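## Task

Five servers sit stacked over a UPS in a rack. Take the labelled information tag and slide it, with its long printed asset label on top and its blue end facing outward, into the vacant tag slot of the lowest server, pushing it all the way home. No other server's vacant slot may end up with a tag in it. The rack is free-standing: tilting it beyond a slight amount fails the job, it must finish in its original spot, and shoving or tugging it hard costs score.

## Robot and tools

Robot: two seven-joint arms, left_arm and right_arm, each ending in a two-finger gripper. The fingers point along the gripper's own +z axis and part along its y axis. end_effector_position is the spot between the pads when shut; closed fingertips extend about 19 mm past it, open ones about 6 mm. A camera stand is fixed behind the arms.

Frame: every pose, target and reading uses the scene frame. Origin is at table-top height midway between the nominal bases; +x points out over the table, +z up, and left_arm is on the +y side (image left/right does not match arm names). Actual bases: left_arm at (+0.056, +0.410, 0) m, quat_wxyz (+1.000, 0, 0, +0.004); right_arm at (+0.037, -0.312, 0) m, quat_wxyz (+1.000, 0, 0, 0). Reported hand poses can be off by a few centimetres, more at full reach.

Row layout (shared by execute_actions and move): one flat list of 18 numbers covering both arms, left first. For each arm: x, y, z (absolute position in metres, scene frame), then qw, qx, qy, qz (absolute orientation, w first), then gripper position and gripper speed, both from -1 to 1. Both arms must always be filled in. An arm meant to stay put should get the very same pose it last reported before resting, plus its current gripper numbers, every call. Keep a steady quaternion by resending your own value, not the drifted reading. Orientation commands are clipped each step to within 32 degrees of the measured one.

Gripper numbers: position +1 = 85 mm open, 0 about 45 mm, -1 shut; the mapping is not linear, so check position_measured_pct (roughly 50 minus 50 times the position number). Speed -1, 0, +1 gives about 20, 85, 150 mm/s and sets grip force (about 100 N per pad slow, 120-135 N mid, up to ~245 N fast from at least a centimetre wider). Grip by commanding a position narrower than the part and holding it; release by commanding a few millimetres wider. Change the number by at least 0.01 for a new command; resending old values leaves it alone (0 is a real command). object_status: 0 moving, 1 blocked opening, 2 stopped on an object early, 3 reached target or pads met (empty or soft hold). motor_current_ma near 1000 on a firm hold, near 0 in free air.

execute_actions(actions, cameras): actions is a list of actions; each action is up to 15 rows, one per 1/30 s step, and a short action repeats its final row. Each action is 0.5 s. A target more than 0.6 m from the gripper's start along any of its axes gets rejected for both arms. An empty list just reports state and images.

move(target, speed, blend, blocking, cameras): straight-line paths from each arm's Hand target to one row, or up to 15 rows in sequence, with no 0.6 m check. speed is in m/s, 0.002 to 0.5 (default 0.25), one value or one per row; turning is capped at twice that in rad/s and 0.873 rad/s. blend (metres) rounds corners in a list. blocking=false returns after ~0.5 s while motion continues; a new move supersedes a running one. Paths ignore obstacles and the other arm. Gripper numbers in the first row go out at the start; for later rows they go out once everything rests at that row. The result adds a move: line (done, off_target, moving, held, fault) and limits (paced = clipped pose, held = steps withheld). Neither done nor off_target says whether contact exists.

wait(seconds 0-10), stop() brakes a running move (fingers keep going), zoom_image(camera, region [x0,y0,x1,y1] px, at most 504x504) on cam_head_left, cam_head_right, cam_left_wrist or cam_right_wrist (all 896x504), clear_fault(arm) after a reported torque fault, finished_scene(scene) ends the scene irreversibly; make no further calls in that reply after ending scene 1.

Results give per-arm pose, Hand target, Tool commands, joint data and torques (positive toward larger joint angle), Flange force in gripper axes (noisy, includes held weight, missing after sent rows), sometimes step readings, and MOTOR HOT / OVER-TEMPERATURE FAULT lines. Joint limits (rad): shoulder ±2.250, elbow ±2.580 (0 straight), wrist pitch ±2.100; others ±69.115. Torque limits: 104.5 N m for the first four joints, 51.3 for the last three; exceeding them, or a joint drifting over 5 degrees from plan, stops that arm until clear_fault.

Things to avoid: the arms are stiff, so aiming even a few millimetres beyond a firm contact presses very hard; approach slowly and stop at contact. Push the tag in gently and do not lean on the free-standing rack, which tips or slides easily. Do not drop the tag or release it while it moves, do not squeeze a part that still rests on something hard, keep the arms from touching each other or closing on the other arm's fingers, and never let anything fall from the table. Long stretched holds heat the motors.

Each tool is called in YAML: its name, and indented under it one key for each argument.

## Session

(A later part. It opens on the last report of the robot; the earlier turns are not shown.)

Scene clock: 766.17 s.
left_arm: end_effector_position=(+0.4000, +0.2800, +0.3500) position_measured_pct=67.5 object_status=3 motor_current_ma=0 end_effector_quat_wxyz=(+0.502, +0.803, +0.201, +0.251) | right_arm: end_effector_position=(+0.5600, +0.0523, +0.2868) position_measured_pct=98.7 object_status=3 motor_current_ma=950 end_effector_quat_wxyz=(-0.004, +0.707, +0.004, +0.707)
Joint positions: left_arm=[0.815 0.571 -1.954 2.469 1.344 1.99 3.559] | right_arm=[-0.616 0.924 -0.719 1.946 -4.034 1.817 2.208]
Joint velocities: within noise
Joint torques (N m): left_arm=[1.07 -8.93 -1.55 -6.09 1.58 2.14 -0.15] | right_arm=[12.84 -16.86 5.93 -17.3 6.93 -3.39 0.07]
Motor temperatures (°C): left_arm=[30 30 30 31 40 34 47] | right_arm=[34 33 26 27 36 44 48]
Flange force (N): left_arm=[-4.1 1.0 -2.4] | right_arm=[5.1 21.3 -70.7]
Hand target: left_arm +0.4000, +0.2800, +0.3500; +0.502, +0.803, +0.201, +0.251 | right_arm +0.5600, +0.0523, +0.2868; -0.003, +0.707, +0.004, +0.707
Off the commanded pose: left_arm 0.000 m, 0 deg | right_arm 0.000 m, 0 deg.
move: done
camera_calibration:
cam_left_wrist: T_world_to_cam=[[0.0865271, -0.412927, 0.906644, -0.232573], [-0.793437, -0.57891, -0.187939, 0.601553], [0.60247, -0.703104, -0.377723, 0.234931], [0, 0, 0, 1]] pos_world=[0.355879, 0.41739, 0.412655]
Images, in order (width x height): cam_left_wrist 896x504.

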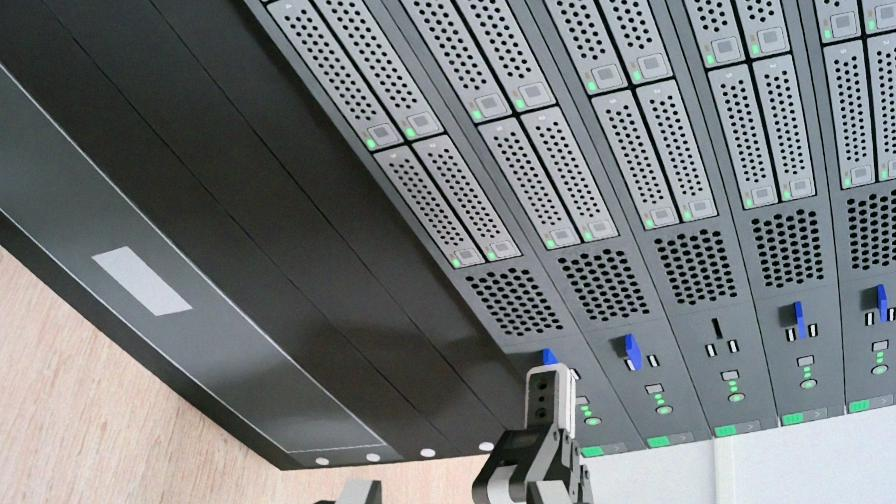

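move:
  target:
    - [0.40,0.28,0.35,0.5,0.8,0.2,0.25,-0.35,-0.5,0.48,0.0523,0.2868,-0.0035,0.7071,0.0035,0.7071,-1,0]
  speed: [0.05]
  cameras: ["cam_right_wrist","cam_left_wrist"]

zoom_image:
  camera: "cam_left_wrist"
  region: [480, 320, 680, 440]

zoom_image:
  camera: "cam_right_wrist"
  region: [350, 200, 600, 480]

Scene clock: 775.57 s.
left_arm: end_effector_position=(+0.4000, +0.2800, +0.3500) position_measured_pct=67.5 object_status=3 motor_current_ma=0 end_effector_quat_wxyz=(+0.502, +0.803, +0.201, +0.251) | right_arm: end_effector_position=(+0.4800, +0.0523, +0.2868) position_measured_pct=98.7 object_status=3 motor_current_ma=950 end_effector_quat_wxyz=(-0.004, +0.707, +0.004, +0.707)
Joint positions: left_arm=[0.815 0.571 -1.954 2.469 1.344 1.99 3.559] | right_arm=[-0.738 0.925 -0.796 2.06 -4.193 2.007 2.113]
Joint velocities: within noise
Joint torques (N m): left_arm=[1.11 -8.94 -1.58 -6.05 1.62 2.13 -0.15] | right_arm=[-0.47 -19.17 -2.1 -3.36 1.59 2.82 0.05]
Motor temperatures (°C): left_arm=[30 30 30 31 40 34 47] | right_arm=[34 33 26 27 36 44 47]
Flange force (N): left_arm=[-3.9 0.5 -2.5] | right_arm=[-0.1 1.2 -0.1]
Hand target: left_arm +0.4000, +0.2800, +0.3500; +0.502, +0.803, +0.201, +0.251 | right_arm +0.4800, +0.0523, +0.2868; -0.003, +0.707, +0.004, +0.707
Off the commanded pose: left_arm 0.000 m, 0 deg | right_arm 0.000 m, 0 deg.
move: done
camera_calibration:
cam_left_wrist: T_world_to_cam=[[0.0865271, -0.412927, 0.906644, -0.232573], [-0.793437, -0.57891, -0.187939, 0.601553], [0.60247, -0.703104, -0.377723, 0.234931], [0, 0, 0, 1]] pos_world=[0.355879, 0.41739, 0.412655]
cam_right_wrist: T_world_to_cam=[[0.0352354, -0.999114, -0.0230009, 0.0449968], [-0.0279134, 0.0220223, -0.999368, 0.353292], [0.998989, 0.0358551, -0.0271127, -0.323771], [0, 0, 0, 1]] pos_world=[0.33172, 0.0487855, 0.345325]
Images, in order (width x height): cam_left_wrist 896x504, cam_right_wrist 896x504.

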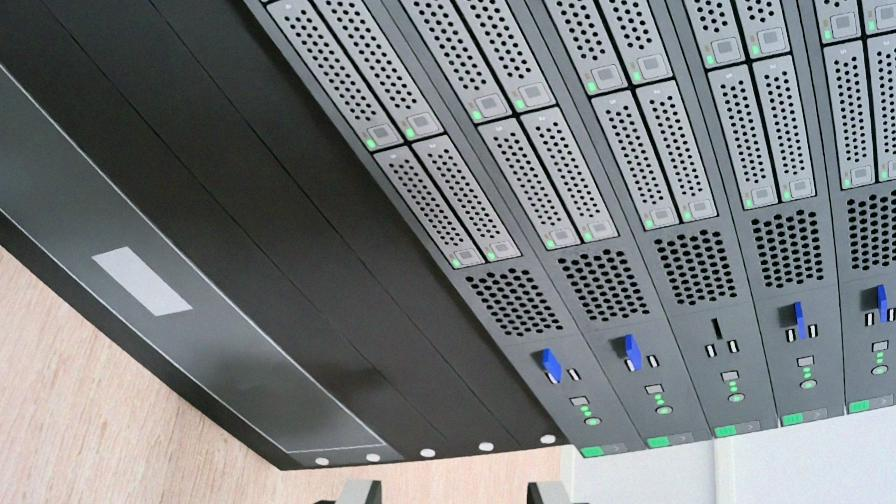

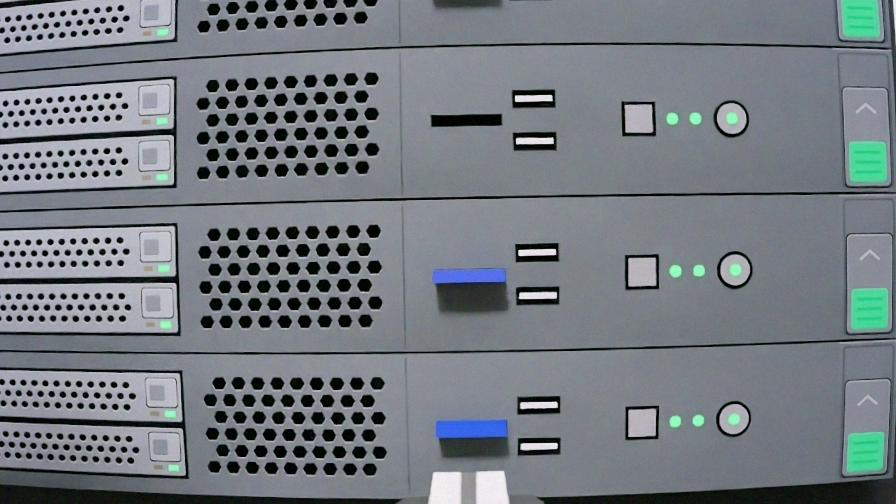

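Scaled by 2.520 from the camera's 896x504 image, which has a finer 1280x720 frame.

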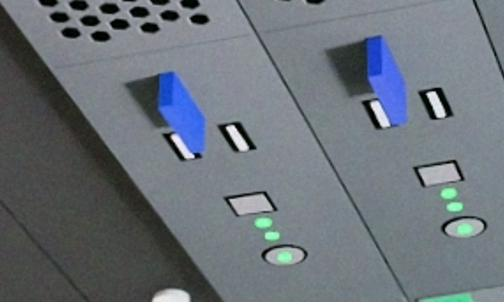

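Scaled by 1.800 from the camera's 896x504 image, which has a finer 1280x720 frame.

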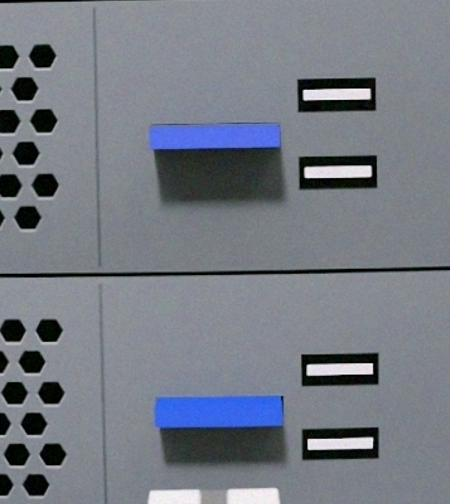

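finished_scene:
  scene: 1

The scene is finished: the task was done.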